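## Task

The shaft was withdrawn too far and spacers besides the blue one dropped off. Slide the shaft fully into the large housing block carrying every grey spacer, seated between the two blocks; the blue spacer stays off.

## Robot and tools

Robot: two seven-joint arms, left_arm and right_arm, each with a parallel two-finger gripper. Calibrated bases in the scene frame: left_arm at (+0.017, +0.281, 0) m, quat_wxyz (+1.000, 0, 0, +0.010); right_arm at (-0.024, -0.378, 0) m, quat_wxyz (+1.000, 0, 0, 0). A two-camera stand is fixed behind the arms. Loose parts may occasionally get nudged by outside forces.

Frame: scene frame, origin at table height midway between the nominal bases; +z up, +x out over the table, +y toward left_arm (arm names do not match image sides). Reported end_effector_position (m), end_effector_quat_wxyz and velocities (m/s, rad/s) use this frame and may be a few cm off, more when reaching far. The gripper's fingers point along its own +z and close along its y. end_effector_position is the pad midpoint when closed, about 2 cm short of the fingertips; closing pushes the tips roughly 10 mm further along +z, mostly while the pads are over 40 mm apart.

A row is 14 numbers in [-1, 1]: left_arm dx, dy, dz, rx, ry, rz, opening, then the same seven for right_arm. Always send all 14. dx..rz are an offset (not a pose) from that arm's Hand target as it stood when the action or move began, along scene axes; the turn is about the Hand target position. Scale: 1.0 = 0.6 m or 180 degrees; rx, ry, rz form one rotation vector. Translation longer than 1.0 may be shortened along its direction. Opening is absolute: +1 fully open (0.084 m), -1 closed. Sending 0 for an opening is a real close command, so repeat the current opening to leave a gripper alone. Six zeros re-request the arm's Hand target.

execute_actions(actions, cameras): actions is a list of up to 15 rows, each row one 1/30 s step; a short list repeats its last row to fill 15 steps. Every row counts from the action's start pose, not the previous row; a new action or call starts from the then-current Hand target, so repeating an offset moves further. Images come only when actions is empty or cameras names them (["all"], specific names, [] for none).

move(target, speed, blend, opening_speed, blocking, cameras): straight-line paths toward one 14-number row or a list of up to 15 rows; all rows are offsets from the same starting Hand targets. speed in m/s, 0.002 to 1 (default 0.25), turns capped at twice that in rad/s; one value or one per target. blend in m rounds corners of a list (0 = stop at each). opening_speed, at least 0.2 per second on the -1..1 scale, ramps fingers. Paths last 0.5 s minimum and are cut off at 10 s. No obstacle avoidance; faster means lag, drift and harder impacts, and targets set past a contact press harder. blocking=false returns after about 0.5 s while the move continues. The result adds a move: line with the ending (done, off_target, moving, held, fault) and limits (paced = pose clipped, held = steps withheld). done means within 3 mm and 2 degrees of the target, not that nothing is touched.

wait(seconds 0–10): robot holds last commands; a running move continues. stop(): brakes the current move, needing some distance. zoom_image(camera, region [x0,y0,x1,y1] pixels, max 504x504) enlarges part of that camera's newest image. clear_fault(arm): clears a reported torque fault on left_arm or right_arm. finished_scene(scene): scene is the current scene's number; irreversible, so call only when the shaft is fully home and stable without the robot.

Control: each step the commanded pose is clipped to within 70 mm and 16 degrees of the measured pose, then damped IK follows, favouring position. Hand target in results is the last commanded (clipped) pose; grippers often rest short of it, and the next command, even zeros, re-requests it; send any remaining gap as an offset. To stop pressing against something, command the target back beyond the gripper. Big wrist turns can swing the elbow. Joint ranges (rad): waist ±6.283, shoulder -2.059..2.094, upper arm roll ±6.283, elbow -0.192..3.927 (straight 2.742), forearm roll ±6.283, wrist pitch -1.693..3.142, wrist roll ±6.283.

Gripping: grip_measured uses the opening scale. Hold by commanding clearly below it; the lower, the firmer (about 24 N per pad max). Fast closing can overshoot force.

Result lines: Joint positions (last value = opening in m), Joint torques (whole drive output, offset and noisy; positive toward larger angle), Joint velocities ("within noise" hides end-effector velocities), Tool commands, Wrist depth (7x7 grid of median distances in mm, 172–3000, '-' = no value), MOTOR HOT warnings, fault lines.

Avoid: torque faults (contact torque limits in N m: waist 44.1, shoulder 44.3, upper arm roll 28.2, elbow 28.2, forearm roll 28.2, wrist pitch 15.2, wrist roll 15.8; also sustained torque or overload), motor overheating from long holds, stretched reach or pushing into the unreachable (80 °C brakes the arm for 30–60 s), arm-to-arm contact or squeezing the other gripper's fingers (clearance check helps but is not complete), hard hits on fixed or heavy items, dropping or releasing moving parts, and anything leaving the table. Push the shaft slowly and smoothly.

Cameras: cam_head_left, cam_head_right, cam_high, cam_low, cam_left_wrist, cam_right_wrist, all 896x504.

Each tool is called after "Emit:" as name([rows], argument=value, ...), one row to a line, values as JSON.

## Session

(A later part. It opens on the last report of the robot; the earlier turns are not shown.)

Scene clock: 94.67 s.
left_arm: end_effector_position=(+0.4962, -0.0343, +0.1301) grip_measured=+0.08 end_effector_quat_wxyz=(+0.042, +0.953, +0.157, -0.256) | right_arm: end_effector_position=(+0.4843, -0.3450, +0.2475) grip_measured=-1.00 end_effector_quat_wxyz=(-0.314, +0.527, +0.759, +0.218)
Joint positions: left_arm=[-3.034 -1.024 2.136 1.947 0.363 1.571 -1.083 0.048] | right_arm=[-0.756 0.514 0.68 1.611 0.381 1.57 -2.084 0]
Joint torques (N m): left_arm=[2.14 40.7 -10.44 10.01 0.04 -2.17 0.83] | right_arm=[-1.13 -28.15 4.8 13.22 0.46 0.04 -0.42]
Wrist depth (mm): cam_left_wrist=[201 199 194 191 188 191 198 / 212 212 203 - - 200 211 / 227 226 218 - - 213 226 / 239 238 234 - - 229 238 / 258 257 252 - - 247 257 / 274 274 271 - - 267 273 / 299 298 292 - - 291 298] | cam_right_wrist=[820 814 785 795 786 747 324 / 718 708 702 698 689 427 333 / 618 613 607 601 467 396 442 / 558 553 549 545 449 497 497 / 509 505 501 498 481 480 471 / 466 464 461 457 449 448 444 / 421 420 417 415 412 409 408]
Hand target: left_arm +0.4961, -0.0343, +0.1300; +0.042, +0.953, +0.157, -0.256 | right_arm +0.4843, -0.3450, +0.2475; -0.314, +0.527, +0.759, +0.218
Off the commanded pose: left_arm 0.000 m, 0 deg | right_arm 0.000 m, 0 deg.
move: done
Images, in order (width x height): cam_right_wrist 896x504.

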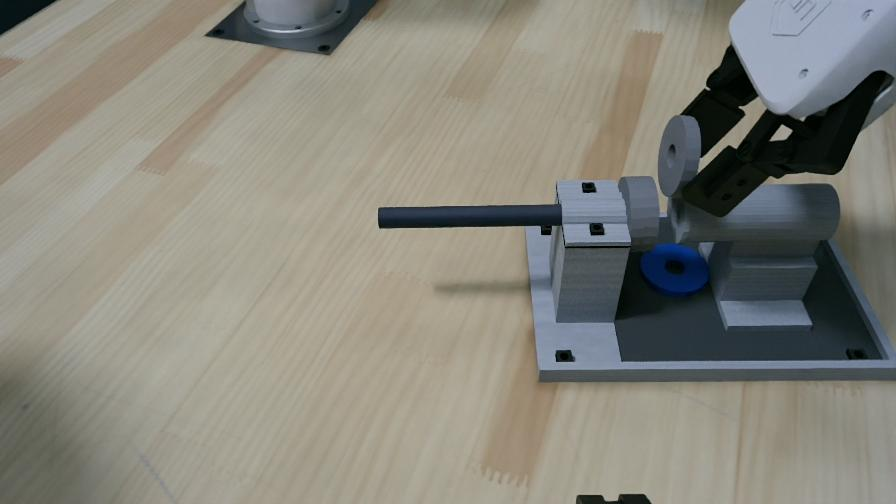

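Emit:
move(target=[0,0,-0.0067,0,0,0,-0.6,0,0,0,0,0,0,-1], speed=0.02, cameras=["cam_right_wrist","cam_left_wrist"])

Emit:
zoom_image(camera="cam_right_wrist", region=[540, 60, 800, 260])

Scene clock: 95.53 s.
left_arm: end_effector_position=(+0.4961, -0.0343, +0.1260) grip_measured=+0.08 end_effector_quat_wxyz=(+0.042, +0.953, +0.157, -0.256) | right_arm: end_effector_position=(+0.4843, -0.3450, +0.2475) grip_measured=-1.00 end_effector_quat_wxyz=(-0.314, +0.527, +0.759, +0.218)
Joint positions: left_arm=[-3.033 -1.028 2.138 1.942 0.366 1.563 -1.081 0.048] | right_arm=[-0.756 0.514 0.68 1.611 0.381 1.57 -2.084 0]
Joint torques (N m): left_arm=[2.04 40.56 -10.47 9.66 0.08 -2.26 0.91] | right_arm=[-1.1 -28.38 5.06 13.22 0.39 -0.09 -0.44]
Wrist depth (mm): cam_left_wrist=[198 195 187 187 184 187 194 / 208 207 199 - - 199 207 / 222 222 213 - - 209 221 / 234 234 229 - - 224 233 / 253 252 247 - - 242 251 / 269 268 263 - - 262 268 / 293 294 287 - - 285 292] | cam_right_wrist=[822 813 786 794 784 747 328 / 715 710 701 696 687 428 336 / 616 611 607 602 467 397 441 / 558 553 550 545 448 497 498 / 509 503 501 497 480 480 471 / 467 462 460 458 450 446 445 / 421 420 416 414 412 410 408]
Hand target: left_arm +0.4961, -0.0343, +0.1260; +0.042, +0.953, +0.157, -0.256 | right_arm +0.4843, -0.3450, +0.2475; -0.314, +0.527, +0.759, +0.218
Off the commanded pose: left_arm 0.000 m, 0 deg | right_arm 0.000 m, 0 deg.
move: done
Images, in order (width x height): cam_left_wrist 896x504, cam_right_wrist 896x504.

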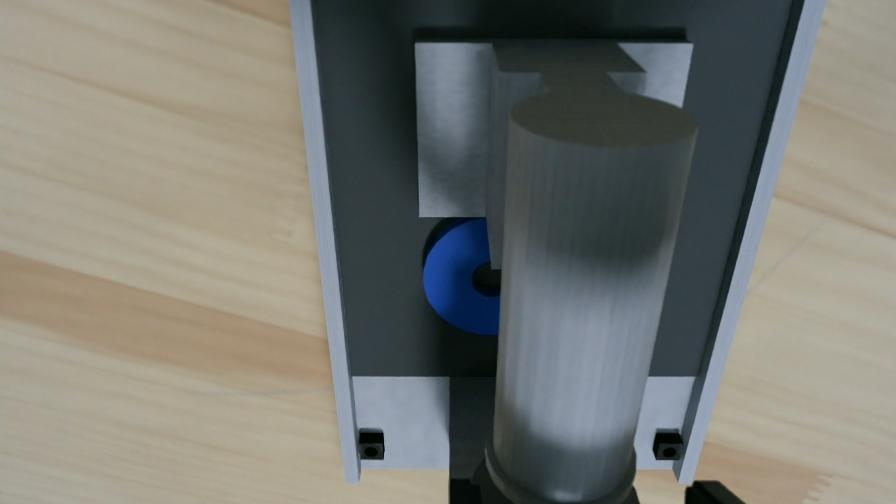

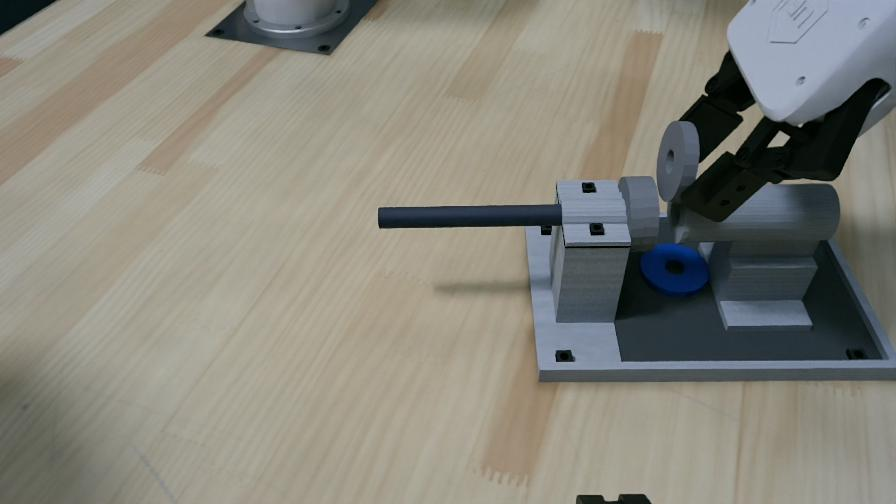

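Scaled by 1.938 from the camera's 896x504 image, which has a finer 1280x720 frame.

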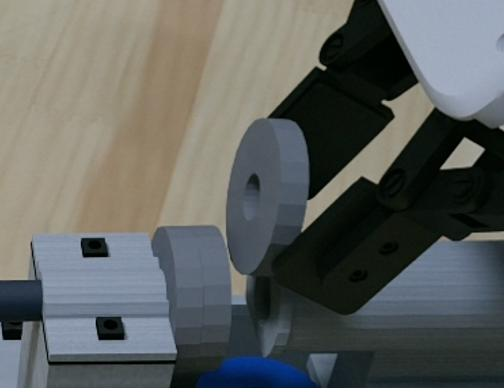

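Emit:
move([
  [0.0032,0.0011,0,0,0,0,-0.6,0,0,0,0,0,0,-1],
  [0.0032,0.0011,-0.0333,0,0,0,-0.6,0,0,0,0,0,0,-1],
], speed=0.03, cameras=["cam_right_wrist","cam_left_wrist"])

Emit:
zoom_image(camera="cam_right_wrist", region=[540, 60, 800, 260])

Scene clock: 97.53 s.
left_arm: end_effector_position=(+0.4981, -0.0337, +0.1061) grip_measured=+0.08 end_effector_quat_wxyz=(+0.042, +0.953, +0.157, -0.256) | right_arm: end_effector_position=(+0.4843, -0.3450, +0.2475) grip_measured=-1.00 end_effector_quat_wxyz=(-0.314, +0.527, +0.759, +0.218)
Joint positions: left_arm=[-3.035 -1.054 2.152 1.93 0.381 1.531 -1.072 0.048] | right_arm=[-0.756 0.514 0.68 1.611 0.381 1.57 -2.084 0]
Joint torques (N m): left_arm=[2.08 40.98 -10.73 9.6 0.11 -2.2 0.88] | right_arm=[-0.91 -28.64 5 12.99 0.5 -0.03 -0.45]
Wrist depth (mm): cam_left_wrist=[178 178 - - - - 175 / 187 187 179 176 - 175 183 / 200 197 188 - - 190 196 / 211 211 201 - - 201 210 / 228 228 219 - - 217 227 / 242 242 237 - - 231 241 / 265 265 256 - - 252 263] | cam_right_wrist=[820 814 784 794 785 781 344 / 717 707 702 696 690 438 346 / 617 611 607 600 468 415 431 / 556 554 549 544 450 497 498 / 508 505 502 497 480 480 471 / 467 462 461 457 450 447 444 / 422 419 417 415 412 409 407]
Hand target: left_arm +0.4981, -0.0337, +0.1060; +0.042, +0.953, +0.157, -0.256 | right_arm +0.4843, -0.3450, +0.2475; -0.314, +0.527, +0.759, +0.218
Off the commanded pose: left_arm 0.000 m, 0 deg | right_arm 0.000 m, 0 deg.
move: done
Images, in order (width x height): cam_left_wrist 896x504, cam_right_wrist 896x504.

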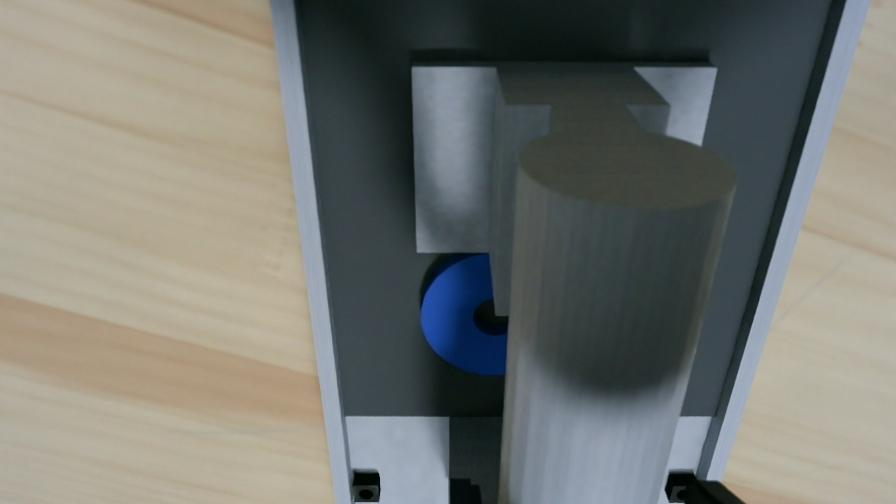

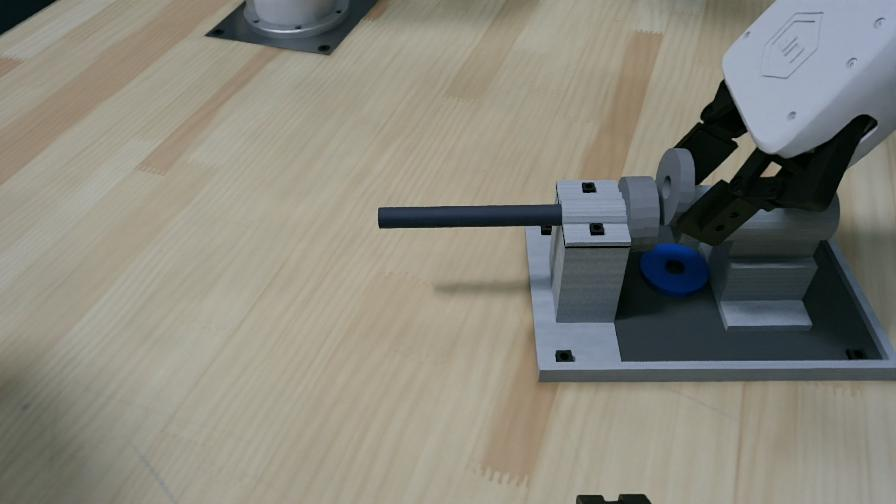

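Scaled by 1.938 from the camera's 896x504 image, which has a finer 1280x720 frame.

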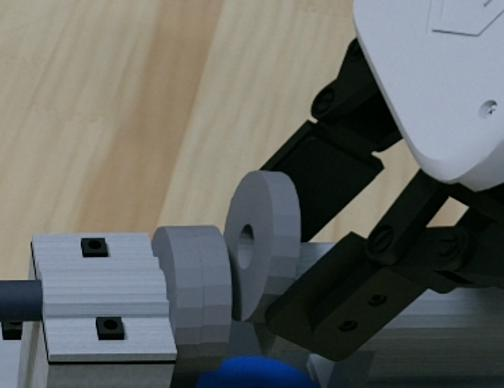

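Emit:
move(target=[0,0,-0.0325,0,0,0,-0.6,0,0,0,0,0,0,-1], speed=0.02, cameras=["cam_right_wrist"])

Emit:
zoom_image(camera="cam_right_wrist", region=[590, 130, 750, 260])

Scene clock: 99.00 s.
left_arm: end_effector_position=(+0.4981, -0.0337, +0.0866) grip_measured=+0.08 end_effector_quat_wxyz=(+0.042, +0.953, +0.157, -0.256) | right_arm: end_effector_position=(+0.4843, -0.3450, +0.2475) grip_measured=-1.00 end_effector_quat_wxyz=(-0.314, +0.527, +0.759, +0.218)
Joint positions: left_arm=[-3.035 -1.077 2.165 1.913 0.394 1.496 -1.067 0.048] | right_arm=[-0.756 0.514 0.68 1.611 0.381 1.57 -2.084 0]
Joint torques (N m): left_arm=[-2.5 41.04 -10.53 9.7 0.25 -2.42 0.86] | right_arm=[-0.89 -28.11 5 13.28 0.36 -0.07 -0.57]
Wrist depth (mm): cam_left_wrist=[- - - - - - - / - - - - - - - / 179 179 - - - - 178 / 189 188 - - - - 184 / 203 204 189 - - 193 199 / 216 216 212 - - 201 215 / 237 236 231 - - 218 235] | cam_right_wrist=[821 817 782 796 788 783 359 / 715 708 703 696 689 442 348 / 619 613 606 600 467 446 370 / 557 552 548 545 449 446 497 / 507 503 501 497 481 481 471 / 466 462 460 456 449 448 444 / 421 420 417 415 412 410 408]
Hand target: left_arm +0.4981, -0.0337, +0.0865; +0.042, +0.953, +0.157, -0.256 | right_arm +0.4843, -0.3450, +0.2475; -0.314, +0.527, +0.759, +0.218
Off the commanded pose: left_arm 0.000 m, 0 deg | right_arm 0.000 m, 0 deg.
move: done
Images, in order (width x height): cam_right_wrist 896x504.

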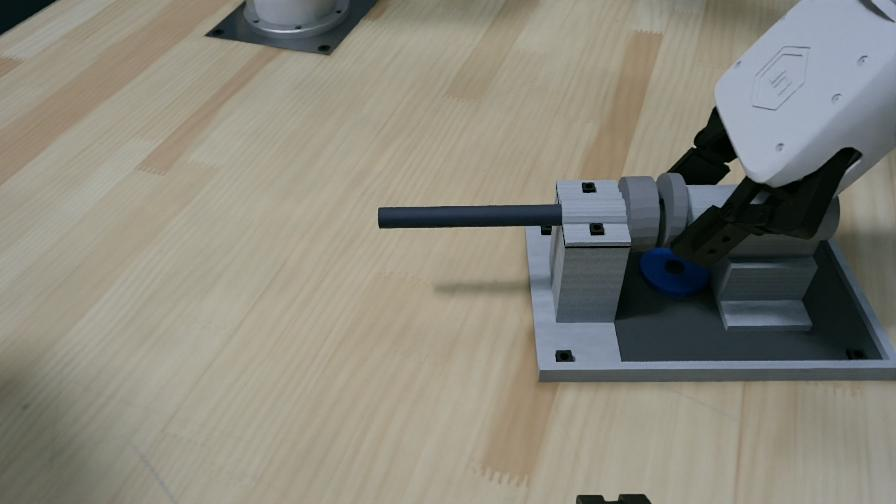

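Scaled by 3.150 from the camera's 896x504 image, which has a finer 1280x720 frame.

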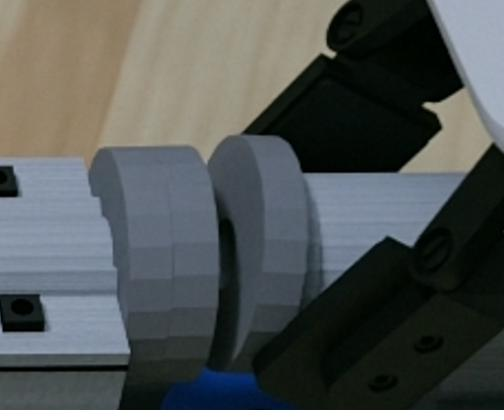

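Emit:
move(target=[0,0,-0.0053,0,0,0,-0.6,0,0,0,0,0,0,-1], speed=0.02, cameras=["cam_right_wrist"])

Emit:
zoom_image(camera="cam_right_wrist", region=[590, 130, 750, 260])

Scene clock: 99.97 s.
left_arm: end_effector_position=(+0.4981, -0.0337, +0.0834) grip_measured=+0.08 end_effector_quat_wxyz=(+0.042, +0.953, +0.157, -0.256) | right_arm: end_effector_position=(+0.4843, -0.3450, +0.2475) grip_measured=-1.00 end_effector_quat_wxyz=(-0.314, +0.527, +0.759, +0.218)
Joint positions: left_arm=[-3.035 -1.081 2.167 1.91 0.396 1.49 -1.066 0.048] | right_arm=[-0.756 0.514 0.68 1.611 0.381 1.57 -2.084 0]
Joint torques (N m): left_arm=[-2.43 41.19 -10.44 9.76 0.31 -2.27 0.87] | right_arm=[-1.04 -28.58 4.83 13.22 0.27 -0.05 -0.5]
Wrist depth (mm): cam_left_wrist=[- - - - - - - / - - - - - - - / 175 175 - - - - - / 185 185 - - - - 184 / 199 196 - - - - 191 / 212 212 212 - - 199 211 / 232 231 226 - - 214 230] | cam_right_wrist=[820 812 785 794 785 781 355 / 717 710 702 696 691 441 348 / 618 611 607 601 468 446 403 / 556 554 550 544 450 448 498 / 509 504 502 498 481 480 471 / 466 462 459 457 450 447 444 / 421 419 416 416 412 410 407]
Hand target: left_arm +0.4981, -0.0337, +0.0833; +0.042, +0.953, +0.157, -0.256 | right_arm +0.4843, -0.3450, +0.2475; -0.314, +0.527, +0.759, +0.218
Off the commanded pose: left_arm 0.000 m, 0 deg | right_arm 0.000 m, 0 deg.
move: done
Images, in order (width x height): cam_right_wrist 896x504.

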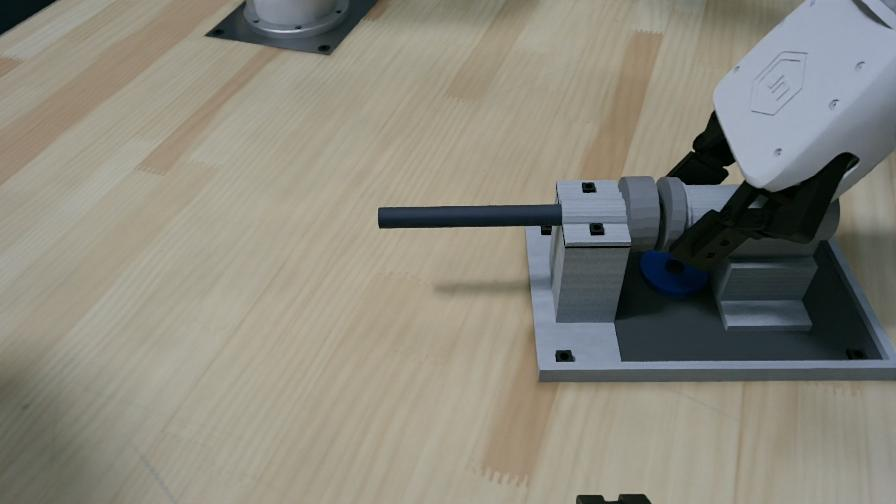

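Scaled by 3.150 from the camera's 896x504 image, which has a finer 1280x720 frame.

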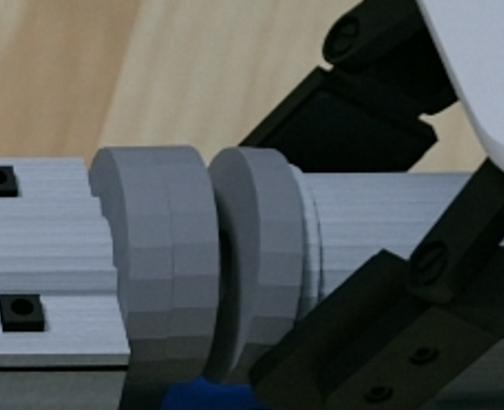

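Emit:
move([
  [0,0,0,0,0,0,-0.6,-0.2657,0.1518,-0.1625,0.1041,0.0389,0,-1],
  [0,0,0,0,0,0,-0.6,-0.3497,0.3767,-0.2842,0.1041,0.0389,0,-1],
], speed=[0.2,0.1], cameras=["all"])

Scene clock: 103.97 s.
left_arm: end_effector_position=(+0.4981, -0.0337, +0.0833) grip_measured=+0.08 end_effector_quat_wxyz=(+0.042, +0.953, +0.157, -0.256) | right_arm: end_effector_position=(+0.2744, -0.1190, +0.0770) grip_measured=-1.00 end_effector_quat_wxyz=(-0.441, +0.481, +0.693, +0.306)
Joint positions: left_arm=[-3.035 -1.081 2.167 1.91 0.396 1.49 -1.066 0.048] | right_arm=[-0.679 0.458 0.875 0.682 1.008 0.953 -2.591 0]
Joint torques (N m): left_arm=[-1.91 41.31 -10.48 9.74 0.21 -2.27 0.9] | right_arm=[3.04 -13.52 6.45 8.79 1.7 0.21 -0.56]
Wrist depth (mm): cam_left_wrist=[- - - - - - - / - - - - - - - / 175 175 - - - - - / 185 185 - - - - 184 / 200 195 - - - - 190 / 212 212 212 - - 199 211 / 231 231 226 - - 214 230] | cam_right_wrist=[2026 2294 495 1951 1903 1772 1677 / 2056 799 522 691 840 823 806 / 596 589 537 545 564 556 549 / 472 467 462 456 451 446 442 / 391 386 383 379 376 371 369 / 332 315 326 324 321 319 316 / 277 276 274 273 271 268 267]
Hand target: left_arm +0.4981, -0.0337, +0.0833; +0.042, +0.953, +0.157, -0.256 | right_arm +0.2745, -0.1190, +0.0770; -0.441, +0.481, +0.693, +0.306
Off the commanded pose: left_arm 0.000 m, 0 deg | right_arm 0.000 m, 0 deg.
move: done

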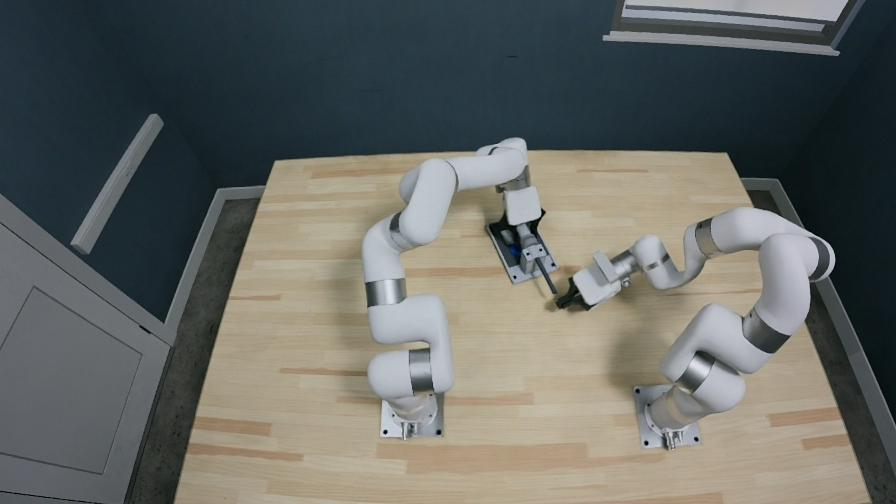

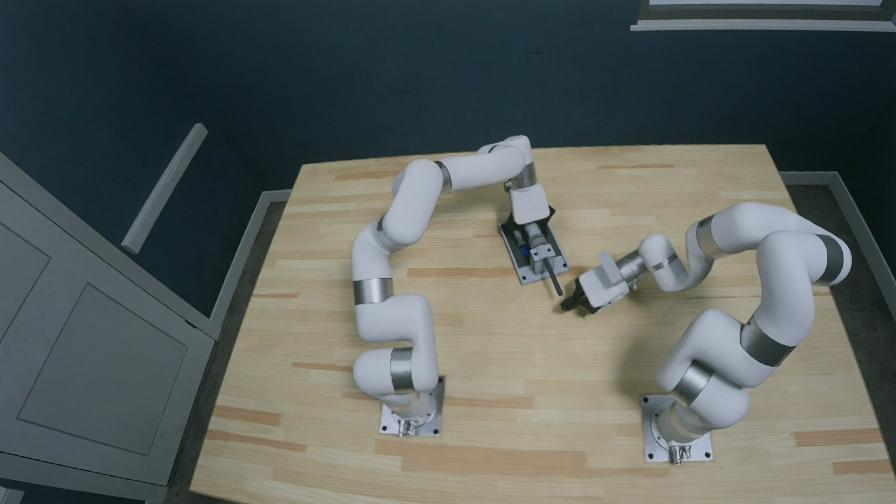

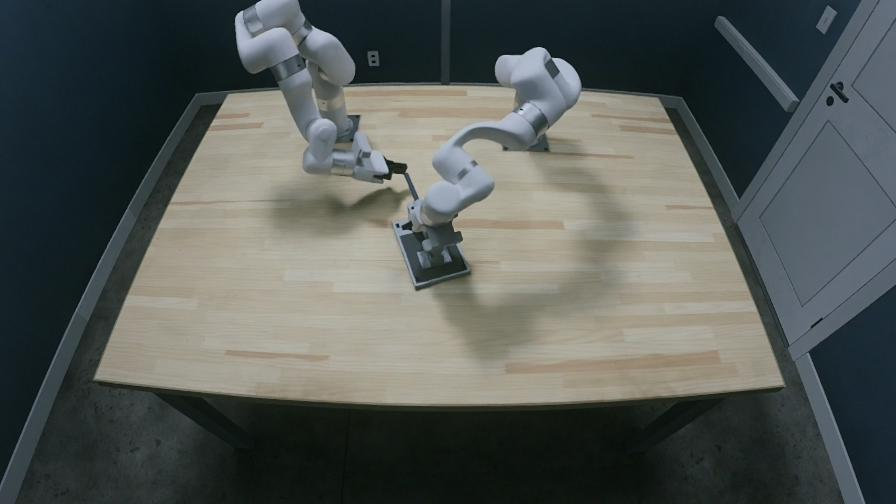

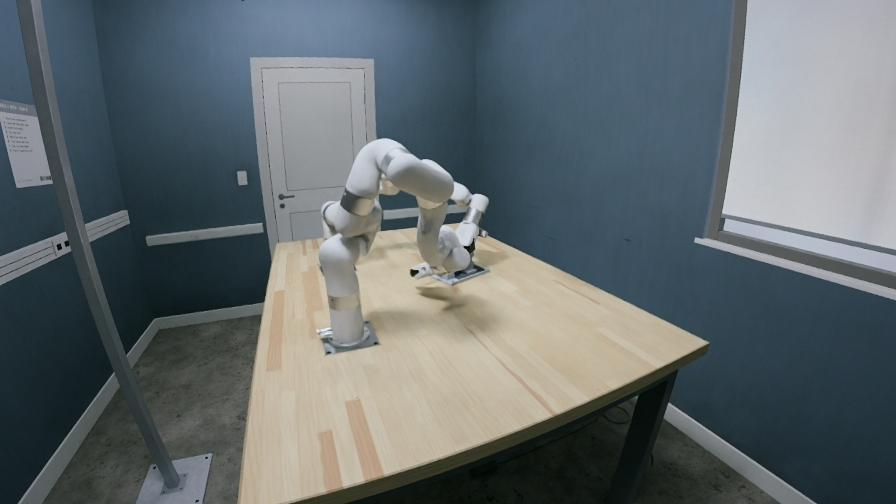

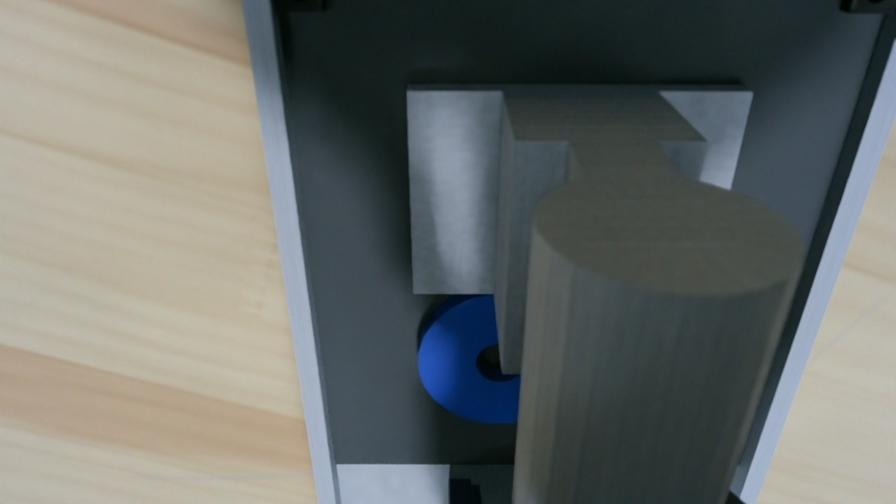

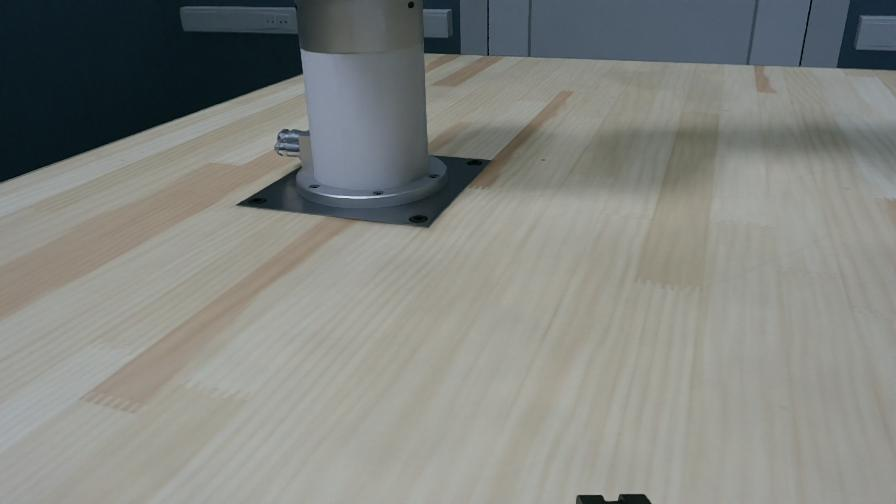

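Emit:
zoom_image(camera="cam_high", region=[350, 130, 450, 220])

Emit:
zoom_image(camera="cam_low", region=[390, 230, 510, 300])

Emit:
zoom_image(camera="cam_head_left", region=[480, 210, 620, 330])

Scaled by 5.040 from the camera's 896x504 image, which has a finer 1280x720 frame.

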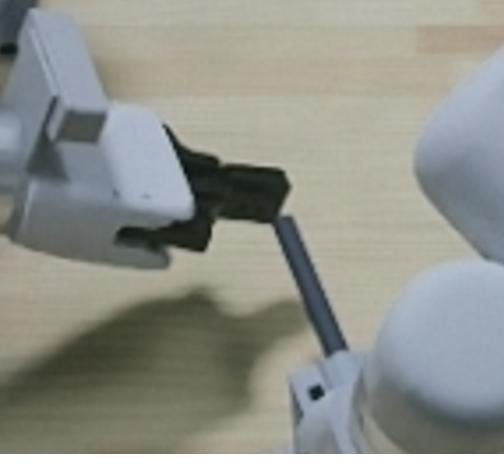

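Scaled by 4.200 from the camera's 896x504 image, which has a finer 1280x720 frame.

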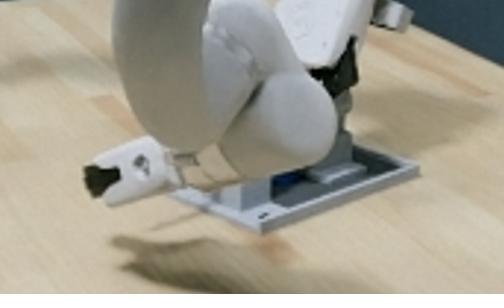

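Scaled by 3.600 from the camera's 896x504 image, which has a finer 1280x720 frame.

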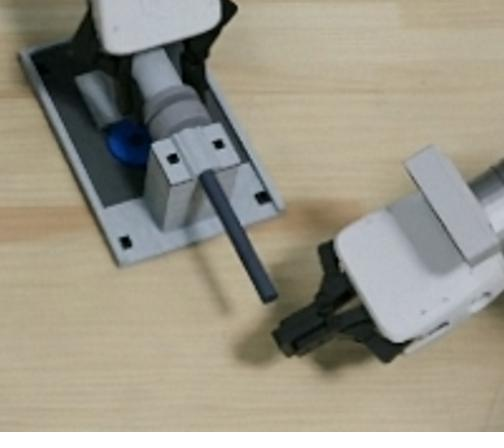

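Emit:
move([
  [0,0,0,0,0,0,-0.6,-0.0029,0.0078,0,0,0,0,-1],
  [0,0,0,0,0,0,-0.6,0.0440,0.0253,0,0,0,0,-1],
], speed=0.04, cameras=["cam_head_left","cam_high"])

Emit:
zoom_image(camera="cam_head_left", region=[480, 210, 620, 330])

Emit:
zoom_image(camera="cam_high", region=[350, 130, 450, 220])

Scene clock: 107.10 s.
left_arm: end_effector_position=(+0.4981, -0.0337, +0.0833) grip_measured=+0.08 end_effector_quat_wxyz=(+0.042, +0.953, +0.157, -0.256) | right_arm: end_effector_position=(+0.3009, -0.1038, +0.0770) grip_measured=-1.00 end_effector_quat_wxyz=(-0.441, +0.481, +0.693, +0.306)
Joint positions: left_arm=[-3.035 -1.081 2.167 1.91 0.396 1.49 -1.066 0.048] | right_arm=[-0.617 0.531 0.853 0.776 0.973 0.925 -2.533 0]
Joint torques (N m): left_arm=[-1.97 41.91 -11.65 10.96 -1.1 -1.42 0.81] | right_arm=[2.74 -16.06 5.76 9.97 -0.55 0.16 0.87]
Wrist depth (mm): cam_left_wrist=[- - - - - - - / - - - - - - - / 175 175 - - - - - / 185 185 - - - - 184 / 199 195 - - - - 191 / 212 212 212 - - 198 211 / 231 231 226 - - 214 230] | cam_right_wrist=[2056 2348 492 1968 1877 1754 1677 / 2020 797 514 766 839 821 804 / 597 586 531 569 563 556 549 / 471 466 462 455 450 446 440 / 389 387 382 379 375 371 368 / 331 315 325 323 321 317 315 / 277 275 273 272 271 268 266]
Hand target: left_arm +0.4981, -0.0337, +0.0833; +0.042, +0.953, +0.157, -0.256 | right_arm +0.3009, -0.1038, +0.0770; -0.441, +0.481, +0.693, +0.306
Off the commanded pose: left_arm 0.000 m, 0 deg | right_arm 0.000 m, 0 deg.
move: done
Images, in order (width x height): cam_head_left 896x504, cam_high 896x504.

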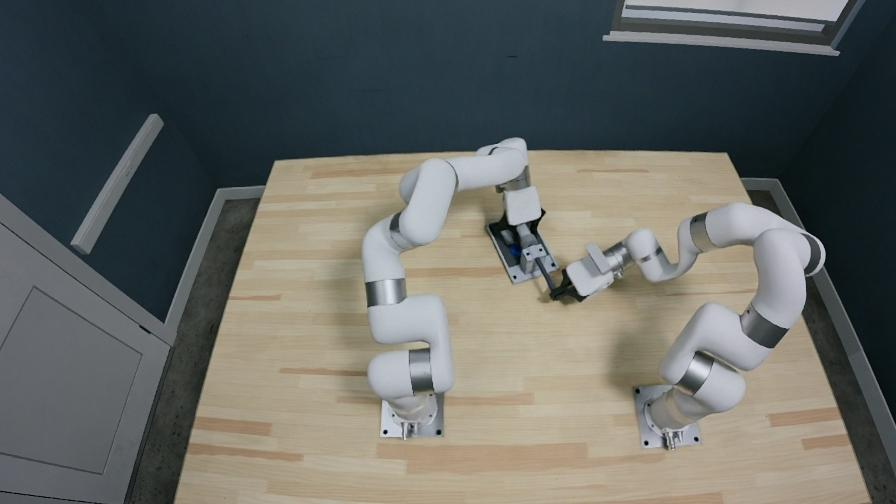

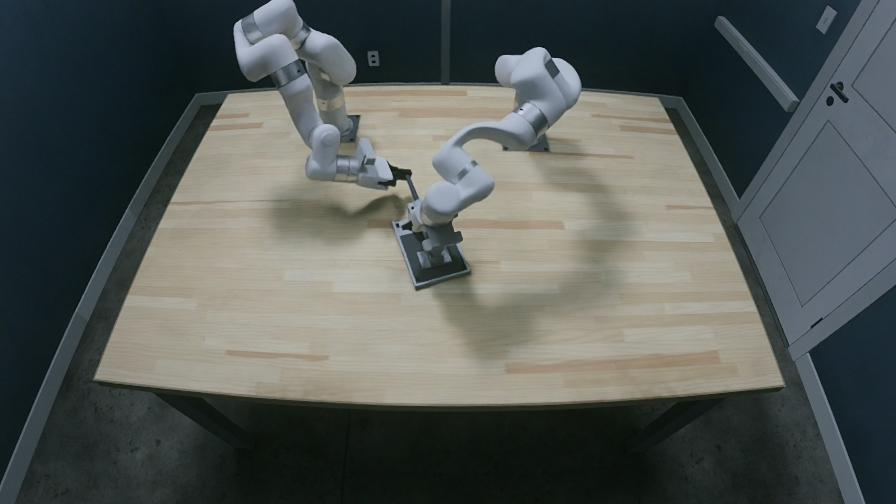

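Scaled by 3.600 from the camera's 896x504 image, which has a finer 1280x720 frame.

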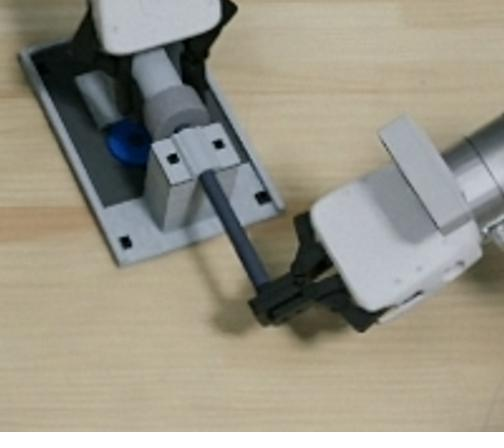

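Scaled by 5.040 from the camera's 896x504 image, which has a finer 1280x720 frame.

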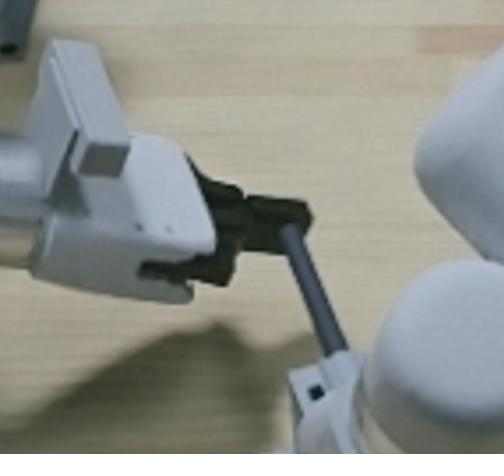

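Emit:
move(target=[0,0,0,0,0,0,-0.6,0.0187,0.0070,0,0,0,0,-1], speed=0.03, cameras=["cam_high"])

Emit:
zoom_image(camera="cam_high", region=[350, 130, 450, 220])

Scene clock: 108.27 s.
left_arm: end_effector_position=(+0.4981, -0.0337, +0.0834) grip_measured=+0.08 end_effector_quat_wxyz=(+0.042, +0.953, +0.157, -0.256) | right_arm: end_effector_position=(+0.3112, -0.0995, +0.0768) grip_measured=-1.00 end_effector_quat_wxyz=(-0.442, +0.481, +0.693, +0.306)
Joint positions: left_arm=[-3.035 -1.081 2.167 1.91 0.396 1.49 -1.066 0.048] | right_arm=[-0.594 0.558 0.841 0.814 0.955 0.922 -2.51 0]
Joint torques (N m): left_arm=[-2.81 38.28 -9.76 6.7 -0.7 -1.64 0.47] | right_arm=[-0.27 -20.61 8.03 27.91 7.19 -4.89 0.91]
Wrist depth (mm): cam_left_wrist=[- - - - - - - / - - - - - - - / 175 175 - - - - - / 185 185 - - - - 181 / 200 196 - - - - 192 / 212 212 212 - - 198 211 / 232 231 226 - - 214 231] | cam_right_wrist=[2087 2325 492 1957 1862 1754 1661 / 2002 804 517 859 839 819 798 / 600 591 532 571 563 552 546 / 475 467 462 455 450 444 438 / 392 387 382 378 375 370 366 / 332 315 325 322 320 317 314 / 277 275 274 272 270 267 265]
Hand target: left_arm +0.4981, -0.0337, +0.0833; +0.042, +0.953, +0.157, -0.256 | right_arm +0.3121, -0.0996, +0.0770; -0.441, +0.481, +0.693, +0.306
Off the commanded pose: left_arm 0.000 m, 0 deg | right_arm 0.001 m, 0 deg.
move: done
Images, in order (width x height): cam_high 896x504.

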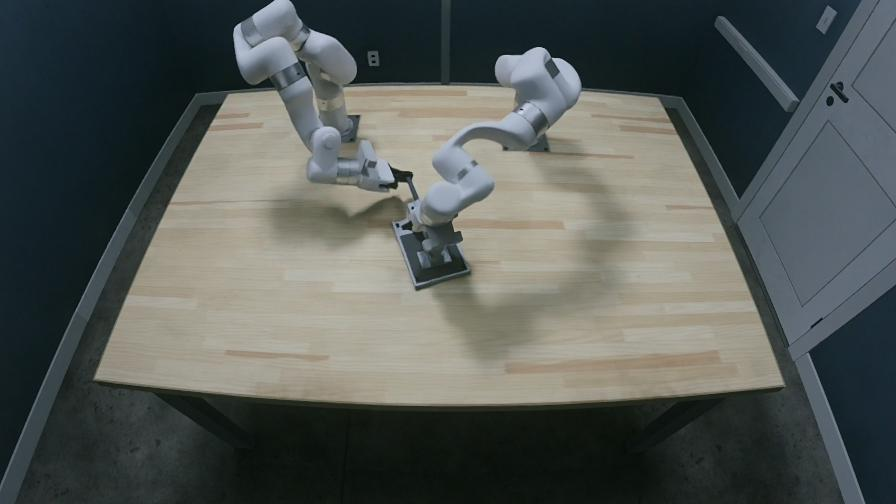

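Scaled by 5.040 from the camera's 896x504 image, which has a finer 1280x720 frame.

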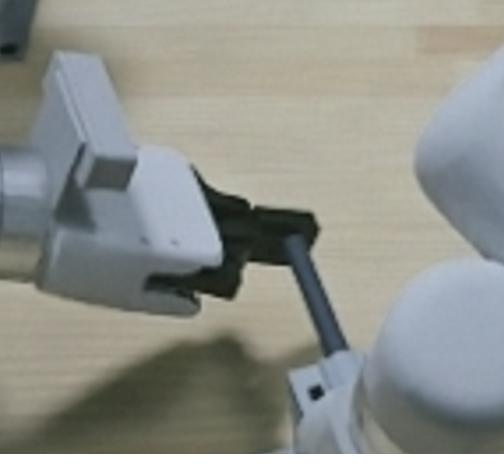

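Emit:
move(target=[0,0,0,0,0,0,-0.6,0.0078,0.0029,0,0,0,0,-1], speed=0.02)

Scene clock: 109.20 s.
left_arm: end_effector_position=(+0.4980, -0.0337, +0.0833) grip_measured=+0.08 end_effector_quat_wxyz=(+0.042, +0.953, +0.157, -0.256) | right_arm: end_effector_position=(+0.2843, -0.0995, +0.0671) grip_measured=-1.00 end_effector_quat_wxyz=(-0.460, +0.483, +0.688, +0.287)
Joint positions: left_arm=[-3.035 -1.081 2.167 1.91 0.396 1.49 -1.066 0.048] | right_arm=[-0.592 0.56 0.84 0.765 0.953 0.922 -2.508 0]
Joint torques (N m): left_arm=[-2.74 39.37 -10.55 11.24 -0.38 -3.23 0.19] | right_arm=[0.22 -18.48 7.37 5.85 1.58 0 0.14]
Wrist depth (mm): cam_left_wrist=[- - - - - - - / - - - - - - - / 175 175 - - - - - / 185 185 - - - - 184 / 199 196 - - - - 191 / 212 212 212 - - 199 211 / 232 231 226 - - 214 230] | cam_right_wrist=[1985 2264 480 1957 1872 1758 1630 / 2020 2257 505 687 796 751 716 / 633 614 533 538 540 522 497 / 495 477 463 447 431 419 405 / 401 391 380 368 359 349 339 / 335 317 318 311 295 297 290 / 278 273 267 263 260 252 248]
Hand target: left_arm +0.4981, -0.0337, +0.0833; +0.042, +0.953, +0.157, -0.256 | right_arm +0.2843, -0.0995, +0.0671; -0.460, +0.483, +0.688, +0.287 (not the last commanded pose)
Tool commands: left_gripper/opening=-0.6 right_gripper/opening=-1.0
Off the commanded pose: left_arm 0.000 m, 0 deg | right_arm 0.034 m, 3 deg.
TORQUE FAULT: the external load on joint 4 (elbow) of the right arm reached its load limit, and that arm stopped. The contact can be on any part of that arm beyond that joint, not only on its tool. A torque fault puts only its own arm into a fault stop. That arm's remaining commands of this call were not run. The hold on joint 4 (elbow) of that arm was moved back by the arm itself, up to 3 degrees, as the stop began. That arm is still stopped at the end of this call. While its stop runs, that arm, its gripper or tool too, takes no new command.
CLEAR FAULT: the right arm stays stopped (state 4) until you call clear_fault(arm="right_arm").
End effector pose when the fault began: right_arm: position (+0.3117, -0.0992, +0.0766), quat_wxyz (-0.442, +0.481, +0.693, +0.305)
Joint positions when the fault began: right_arm=[-0.592 0.56 0.84 0.817 0.954 0.922 -2.508 0]
move: fault (right_arm)

Emit:
clear_fault(arm="right_arm")

Emit:
move([
  [0,0,0,0,0,0,-0.6,0.03,-0.18,0.15,0,0,0,-1],
  [0,0,0,0,0,0,-0.6,0.3333,-0.4092,0.3008,-0.1014,-0.0558,-0.004,-1],
], speed=[0.1,0.2], cameras=["cam_right_wrist"])

Emit:
zoom_image(camera="cam_right_wrist", region=[590, 130, 750, 260])

Scene clock: 109.57 s.
left_arm: end_effector_position=(+0.4981, -0.0337, +0.0833) grip_measured=+0.08 end_effector_quat_wxyz=(+0.042, +0.953, +0.157, -0.256) | right_arm: end_effector_position=(+0.2843, -0.0995, +0.0670) grip_measured=-1.00 end_effector_quat_wxyz=(-0.460, +0.483, +0.688, +0.287)
Joint positions: left_arm=[-3.035 -1.081 2.167 1.91 0.396 1.49 -1.066 0.048] | right_arm=[-0.592 0.56 0.84 0.765 0.953 0.922 -2.508 0]
Joint torques (N m): left_arm=[-2.96 41.36 -10.72 11.52 -0.24 -3.55 0.07] | right_arm=[-0.01 -19.24 7.49 5.69 1.39 0.13 0.19]
Wrist depth (mm): cam_left_wrist=[- - - - - - - / - - - - - - - / 175 175 - - - - - / 185 185 - - - - 184 / 200 196 - - - - 191 / 212 212 212 - - 199 211 / 232 231 226 - - 214 230] | cam_right_wrist=[1985 2279 480 1957 1862 1754 1634 / 2020 2294 505 688 798 747 716 / 631 613 534 539 540 522 498 / 494 475 462 445 430 419 405 / 401 390 380 368 360 350 340 / 335 316 318 310 295 297 290 / 278 273 267 263 259 252 248]
Hand target: left_arm +0.4981, -0.0337, +0.0833; +0.042, +0.953, +0.157, -0.256 | right_arm +0.2843, -0.0995, +0.0670; -0.460, +0.483, +0.688, +0.287 (not the last commanded pose)
Tool commands: left_gripper/opening=-0.6 right_gripper/opening=-1.0
Off the commanded pose: left_arm 0.000 m, 0 deg | right_arm 0.034 m, 3 deg.
TORQUE FAULT, CONTINUED: the right arm's stop, for the torque fault of joint 4 (elbow) that an earlier result reported, is over. The call counts as one of the actions that you can send in this scene. The hold on joint 4 (elbow) of that arm was moved back by the arm itself, up to 3 degrees, as the stop began. That arm's target is now where it stood when the stop ended, not its last command. That arm's gripper keeps its grip as last carried out, and that arm accepts commands again: back off and push less far.
CLEAR FAULT: your call cleared the right arm's torque fault. If a joint's load stays at its limit, that arm stops again at once.

Scene clock: 113.17 s.
left_arm: end_effector_position=(+0.4981, -0.0337, +0.0833) grip_measured=+0.08 end_effector_quat_wxyz=(+0.042, +0.953, +0.157, -0.256) | right_arm: end_effector_position=(+0.4843, -0.3450, +0.2475) grip_measured=-1.00 end_effector_quat_wxyz=(-0.314, +0.527, +0.759, +0.218)
Joint positions: left_arm=[-3.035 -1.081 2.167 1.91 0.396 1.49 -1.066 0.048] | right_arm=[-0.766 0.518 0.694 1.612 0.373 1.569 -2.079 0]
Joint torques (N m): left_arm=[-2.79 42.58 -10.03 11.39 -0.27 -3.65 -0.49] | right_arm=[2.89 -25.46 5.05 13.11 0.2 -0.03 0.66]
Wrist depth (mm): cam_left_wrist=[- - - - - - - / - - - - - - - / 175 175 - - - - - / 185 185 - - - - 184 / 199 196 - - - - 191 / 212 212 212 - - 198 211 / 231 231 226 - - 214 230] | cam_right_wrist=[817 814 784 795 786 780 356 / 714 708 703 696 689 442 348 / 617 610 608 601 467 433 403 / 557 555 549 544 450 432 497 / 508 504 502 498 482 480 472 / 465 462 460 456 449 447 444 / 422 419 417 415 413 410 408]
Hand target: left_arm +0.4981, -0.0337, +0.0833; +0.042, +0.953, +0.157, -0.256 | right_arm +0.4843, -0.3450, +0.2475; -0.314, +0.527, +0.759, +0.218
Off the commanded pose: left_arm 0.000 m, 0 deg | right_arm 0.000 m, 0 deg.
move: done
Images, in order (width x height): cam_right_wrist 896x504.

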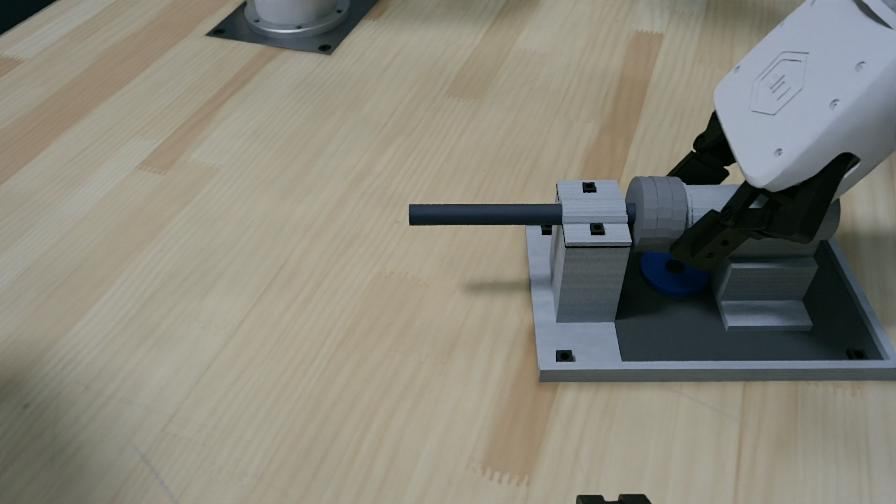

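Scaled by 3.150 from the camera's 896x504 image, which has a finer 1280x720 frame.

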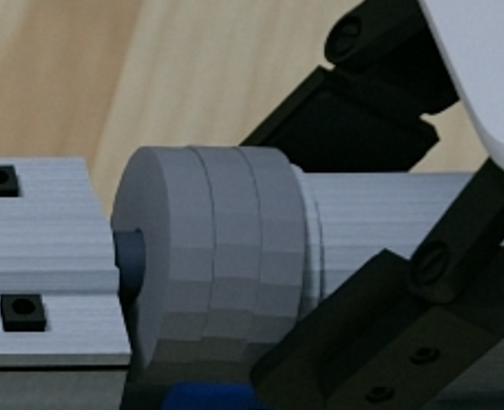

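Emit:
move([
  [0,0,0,0,0,0,0.02,-0.2188,0.1693,-0.1625,0.1041,0.0389,0,-1],
  [0,0,0,0,0,0,0.02,-0.3063,0.4035,-0.2842,0.1041,0.0389,0,-1],
  [0,0,0,0,0,0,0.02,-0.288,0.4104,-0.2842,0.1041,0.0389,0,-1],
], speed=[0.2,0.12,0.03])

Emit:
move(target=[0,0,0,0,0,0,0.02,0.003,0.0011,0,0,0,0,-1], speed=0.02)

Scene clock: 117.90 s.
left_arm: end_effector_position=(+0.4981, -0.0337, +0.0834) grip_measured=+0.08 end_effector_quat_wxyz=(+0.043, +0.953, +0.157, -0.256) | right_arm: end_effector_position=(+0.3108, -0.0987, +0.0769) grip_measured=-1.00 end_effector_quat_wxyz=(-0.442, +0.481, +0.693, +0.306)
Joint positions: left_arm=[-3.035 -1.081 2.167 1.91 0.396 1.49 -1.066 0.048] | right_arm=[-0.616 0.572 0.867 0.812 0.94 0.906 -2.5 0]
Joint torques (N m): left_arm=[-2.8 39.26 -9.47 8.97 -0.77 -2.13 -0.4] | right_arm=[0.45 -19.9 8.87 26.82 7.05 -4.61 1.04]
Wrist depth (mm): cam_left_wrist=[- - - - - - - / - - - - - - - / 175 175 - - - - - / 185 185 - - - - 184 / 199 196 - - - - 191 / 213 212 212 - - 198 211 / 232 231 226 - - 214 230] | cam_right_wrist=[2044 2317 491 1968 1847 1749 1642 / 2014 803 516 858 838 819 800 / 602 590 532 570 563 553 545 / 473 467 462 455 449 445 438 / 390 388 383 379 375 370 367 / 332 316 325 322 320 316 314 / 277 275 273 272 270 267 265]
Hand target: left_arm +0.4981, -0.0337, +0.0833; +0.042, +0.953, +0.157, -0.256 | right_arm +0.3115, -0.0987, +0.0770; -0.441, +0.481, +0.693, +0.306
Off the commanded pose: left_arm 0.000 m, 0 deg | right_arm 0.001 m, 0 deg.
move: done

Scene clock: 118.77 s.
left_arm: end_effector_position=(+0.4980, -0.0337, +0.0833) grip_measured=+0.08 end_effector_quat_wxyz=(+0.042, +0.953, +0.157, -0.256) | right_arm: end_effector_position=(+0.2837, -0.0985, +0.0672) grip_measured=-1.00 end_effector_quat_wxyz=(-0.460, +0.482, +0.689, +0.286)
Joint positions: left_arm=[-3.035 -1.081 2.167 1.91 0.396 1.49 -1.066 0.048] | right_arm=[-0.614 0.574 0.866 0.762 0.938 0.907 -2.498 0]
Joint torques (N m): left_arm=[-3 38.22 -10.52 11.06 -0.72 -3.41 -0.09] | right_arm=[0.13 -18.64 7.92 5.85 1.33 0.21 0.3]
Wrist depth (mm): cam_left_wrist=[- - - - - - - / - - - - - - - / 175 175 - - - - - / 185 185 - - - - 184 / 200 195 - - - - 191 / 212 212 212 - - 199 211 / 232 231 226 - - 214 230] | cam_right_wrist=[1991 2257 479 1951 1872 1758 1622 / 2020 2264 504 685 795 748 714 / 630 611 534 536 539 517 502 / 495 475 462 446 430 419 405 / 400 390 379 368 359 350 340 / 335 316 318 310 295 297 291 / 278 273 267 263 260 252 249]
Hand target: left_arm +0.4981, -0.0337, +0.0833; +0.042, +0.953, +0.157, -0.256 | right_arm +0.2837, -0.0985, +0.0672; -0.460, +0.482, +0.689, +0.286 (not the last commanded pose)
Tool commands: left_gripper/opening=+0.02 right_gripper/opening=-1.0
Off the commanded pose: left_arm 0.000 m, 0 deg | right_arm 0.031 m, 3 deg.
TORQUE FAULT: the external load on joint 4 (elbow) of the right arm reached its load limit, and that arm stopped. The contact can be on any part of that arm beyond that joint, not only on its tool. A torque fault puts only its own arm into a fault stop. That arm's remaining commands of this call were not run. The hold on joint 4 (elbow) of that arm was moved back by the arm itself, up to 3 degrees, as the stop began. That arm is still stopped at the end of this call. While its stop runs, that arm, its gripper or tool too, takes no new command.
CLEAR FAULT: the right arm stays stopped (state 4) until you call clear_fault(arm="right_arm").
End effector pose when the fault began: right_arm: position (+0.3112, -0.0983, +0.0767), quat_wxyz (-0.442, +0.481, +0.693, +0.305)
Joint positions when the fault began: right_arm=[-0.614 0.574 0.866 0.814 0.938 0.906 -2.498 0]
move: fault (right_arm)

Emit:
clear_fault(arm="right_arm")

Emit:
move([
  [0,0,0,0,0,0,-0.2,0.026,-0.005,0.0163,0.0025,-0.0159,-0.0077,-1],
  [0,0,0,0,0,0,-0.2,0.0442,-0.0007,0.0163,0.0025,-0.0159,-0.0077,-1],
], speed=0.03)

Scene clock: 119.17 s.
left_arm: end_effector_position=(+0.4981, -0.0337, +0.0833) grip_measured=+0.08 end_effector_quat_wxyz=(+0.042, +0.953, +0.157, -0.256) | right_arm: end_effector_position=(+0.2837, -0.0985, +0.0672) grip_measured=-1.00 end_effector_quat_wxyz=(-0.460, +0.482, +0.689, +0.286)
Joint positions: left_arm=[-3.035 -1.081 2.167 1.91 0.396 1.49 -1.066 0.048] | right_arm=[-0.614 0.574 0.866 0.762 0.938 0.907 -2.498 0]
Joint torques (N m): left_arm=[-2.94 38.83 -10.83 11.58 -0.63 -3.65 -0.05] | right_arm=[0.21 -18.61 7.73 5.48 1.46 0.08 0.23]
Wrist depth (mm): cam_left_wrist=[- - - - - - - / - - - - - - - / 175 175 - - - - - / 185 185 - - - - 184 / 200 195 - - - - 191 / 212 212 212 - - 199 211 / 232 231 226 - - 214 231] | cam_right_wrist=[2008 2271 478 1951 1872 1754 1626 / 2020 2279 503 686 796 749 716 / 631 614 534 538 540 518 502 / 493 474 460 446 431 420 406 / 400 391 379 368 360 350 340 / 335 316 319 310 295 298 291 / 278 273 267 263 260 252 248]
Hand target: left_arm +0.4981, -0.0337, +0.0833; +0.042, +0.953, +0.157, -0.256 | right_arm +0.2837, -0.0985, +0.0672; -0.460, +0.482, +0.689, +0.286 (not the last commanded pose)
Tool commands: left_gripper/opening=+0.02 right_gripper/opening=-1.0
Off the commanded pose: left_arm 0.000 m, 0 deg | right_arm 0.031 m, 3 deg.
TORQUE FAULT, CONTINUED: the right arm's stop, for the torque fault of joint 4 (elbow) that an earlier result reported, is over. The call counts as one of the actions that you can send in this scene. The hold on joint 4 (elbow) of that arm was moved back by the arm itself, up to 3 degrees, as the stop began. That arm's target is now where it stood when the stop ended, not its last command. That arm's gripper keeps its grip as last carried out, and that arm accepts commands again: back off and push less far.
CLEAR FAULT: your call cleared the right arm's torque fault. If a joint's load stays at its limit, that arm stops again at once.

Scene clock: 121.23 s.
left_arm: end_effector_position=(+0.4981, -0.0337, +0.0834) grip_measured=+0.08 end_effector_quat_wxyz=(+0.042, +0.953, +0.157, -0.256) | right_arm: end_effector_position=(+0.3100, -0.0989, +0.0769) grip_measured=-1.00 end_effector_quat_wxyz=(-0.441, +0.481, +0.693, +0.307)
Joint positions: left_arm=[-3.035 -1.081 2.167 1.91 0.396 1.49 -1.066 0.048] | right_arm=[-0.621 0.57 0.871 0.807 0.943 0.904 -2.504 0]
Joint torques (N m): left_arm=[-1.22 40.63 -9.98 9.96 0.06 -2.77 0.39] | right_arm=[1.51 -18.35 8.11 18.8 3.08 -1.71 0.82]
Wrist depth (mm): cam_left_wrist=[- - - - - - - / - - - - - - - / 175 175 - - - - - / 185 185 - - - - 184 / 199 195 - - - - 191 / 212 212 212 - - 198 211 / 232 231 226 - - 214 230] | cam_right_wrist=[2068 2286 491 1968 1877 1767 1669 / 2020 794 516 859 838 821 802 / 597 587 529 569 564 555 548 / 472 466 461 455 449 446 439 / 389 386 382 378 375 371 367 / 331 315 325 322 320 317 315 / 277 275 273 272 270 267 265]
Hand target: left_arm +0.4981, -0.0337, +0.0833; +0.042, +0.953, +0.157, -0.256 | right_arm +0.3102, -0.0989, +0.0769; -0.441, +0.481, +0.693, +0.307
Off the commanded pose: left_arm 0.000 m, 0 deg | right_arm 0.000 m, 0 deg.
move: done


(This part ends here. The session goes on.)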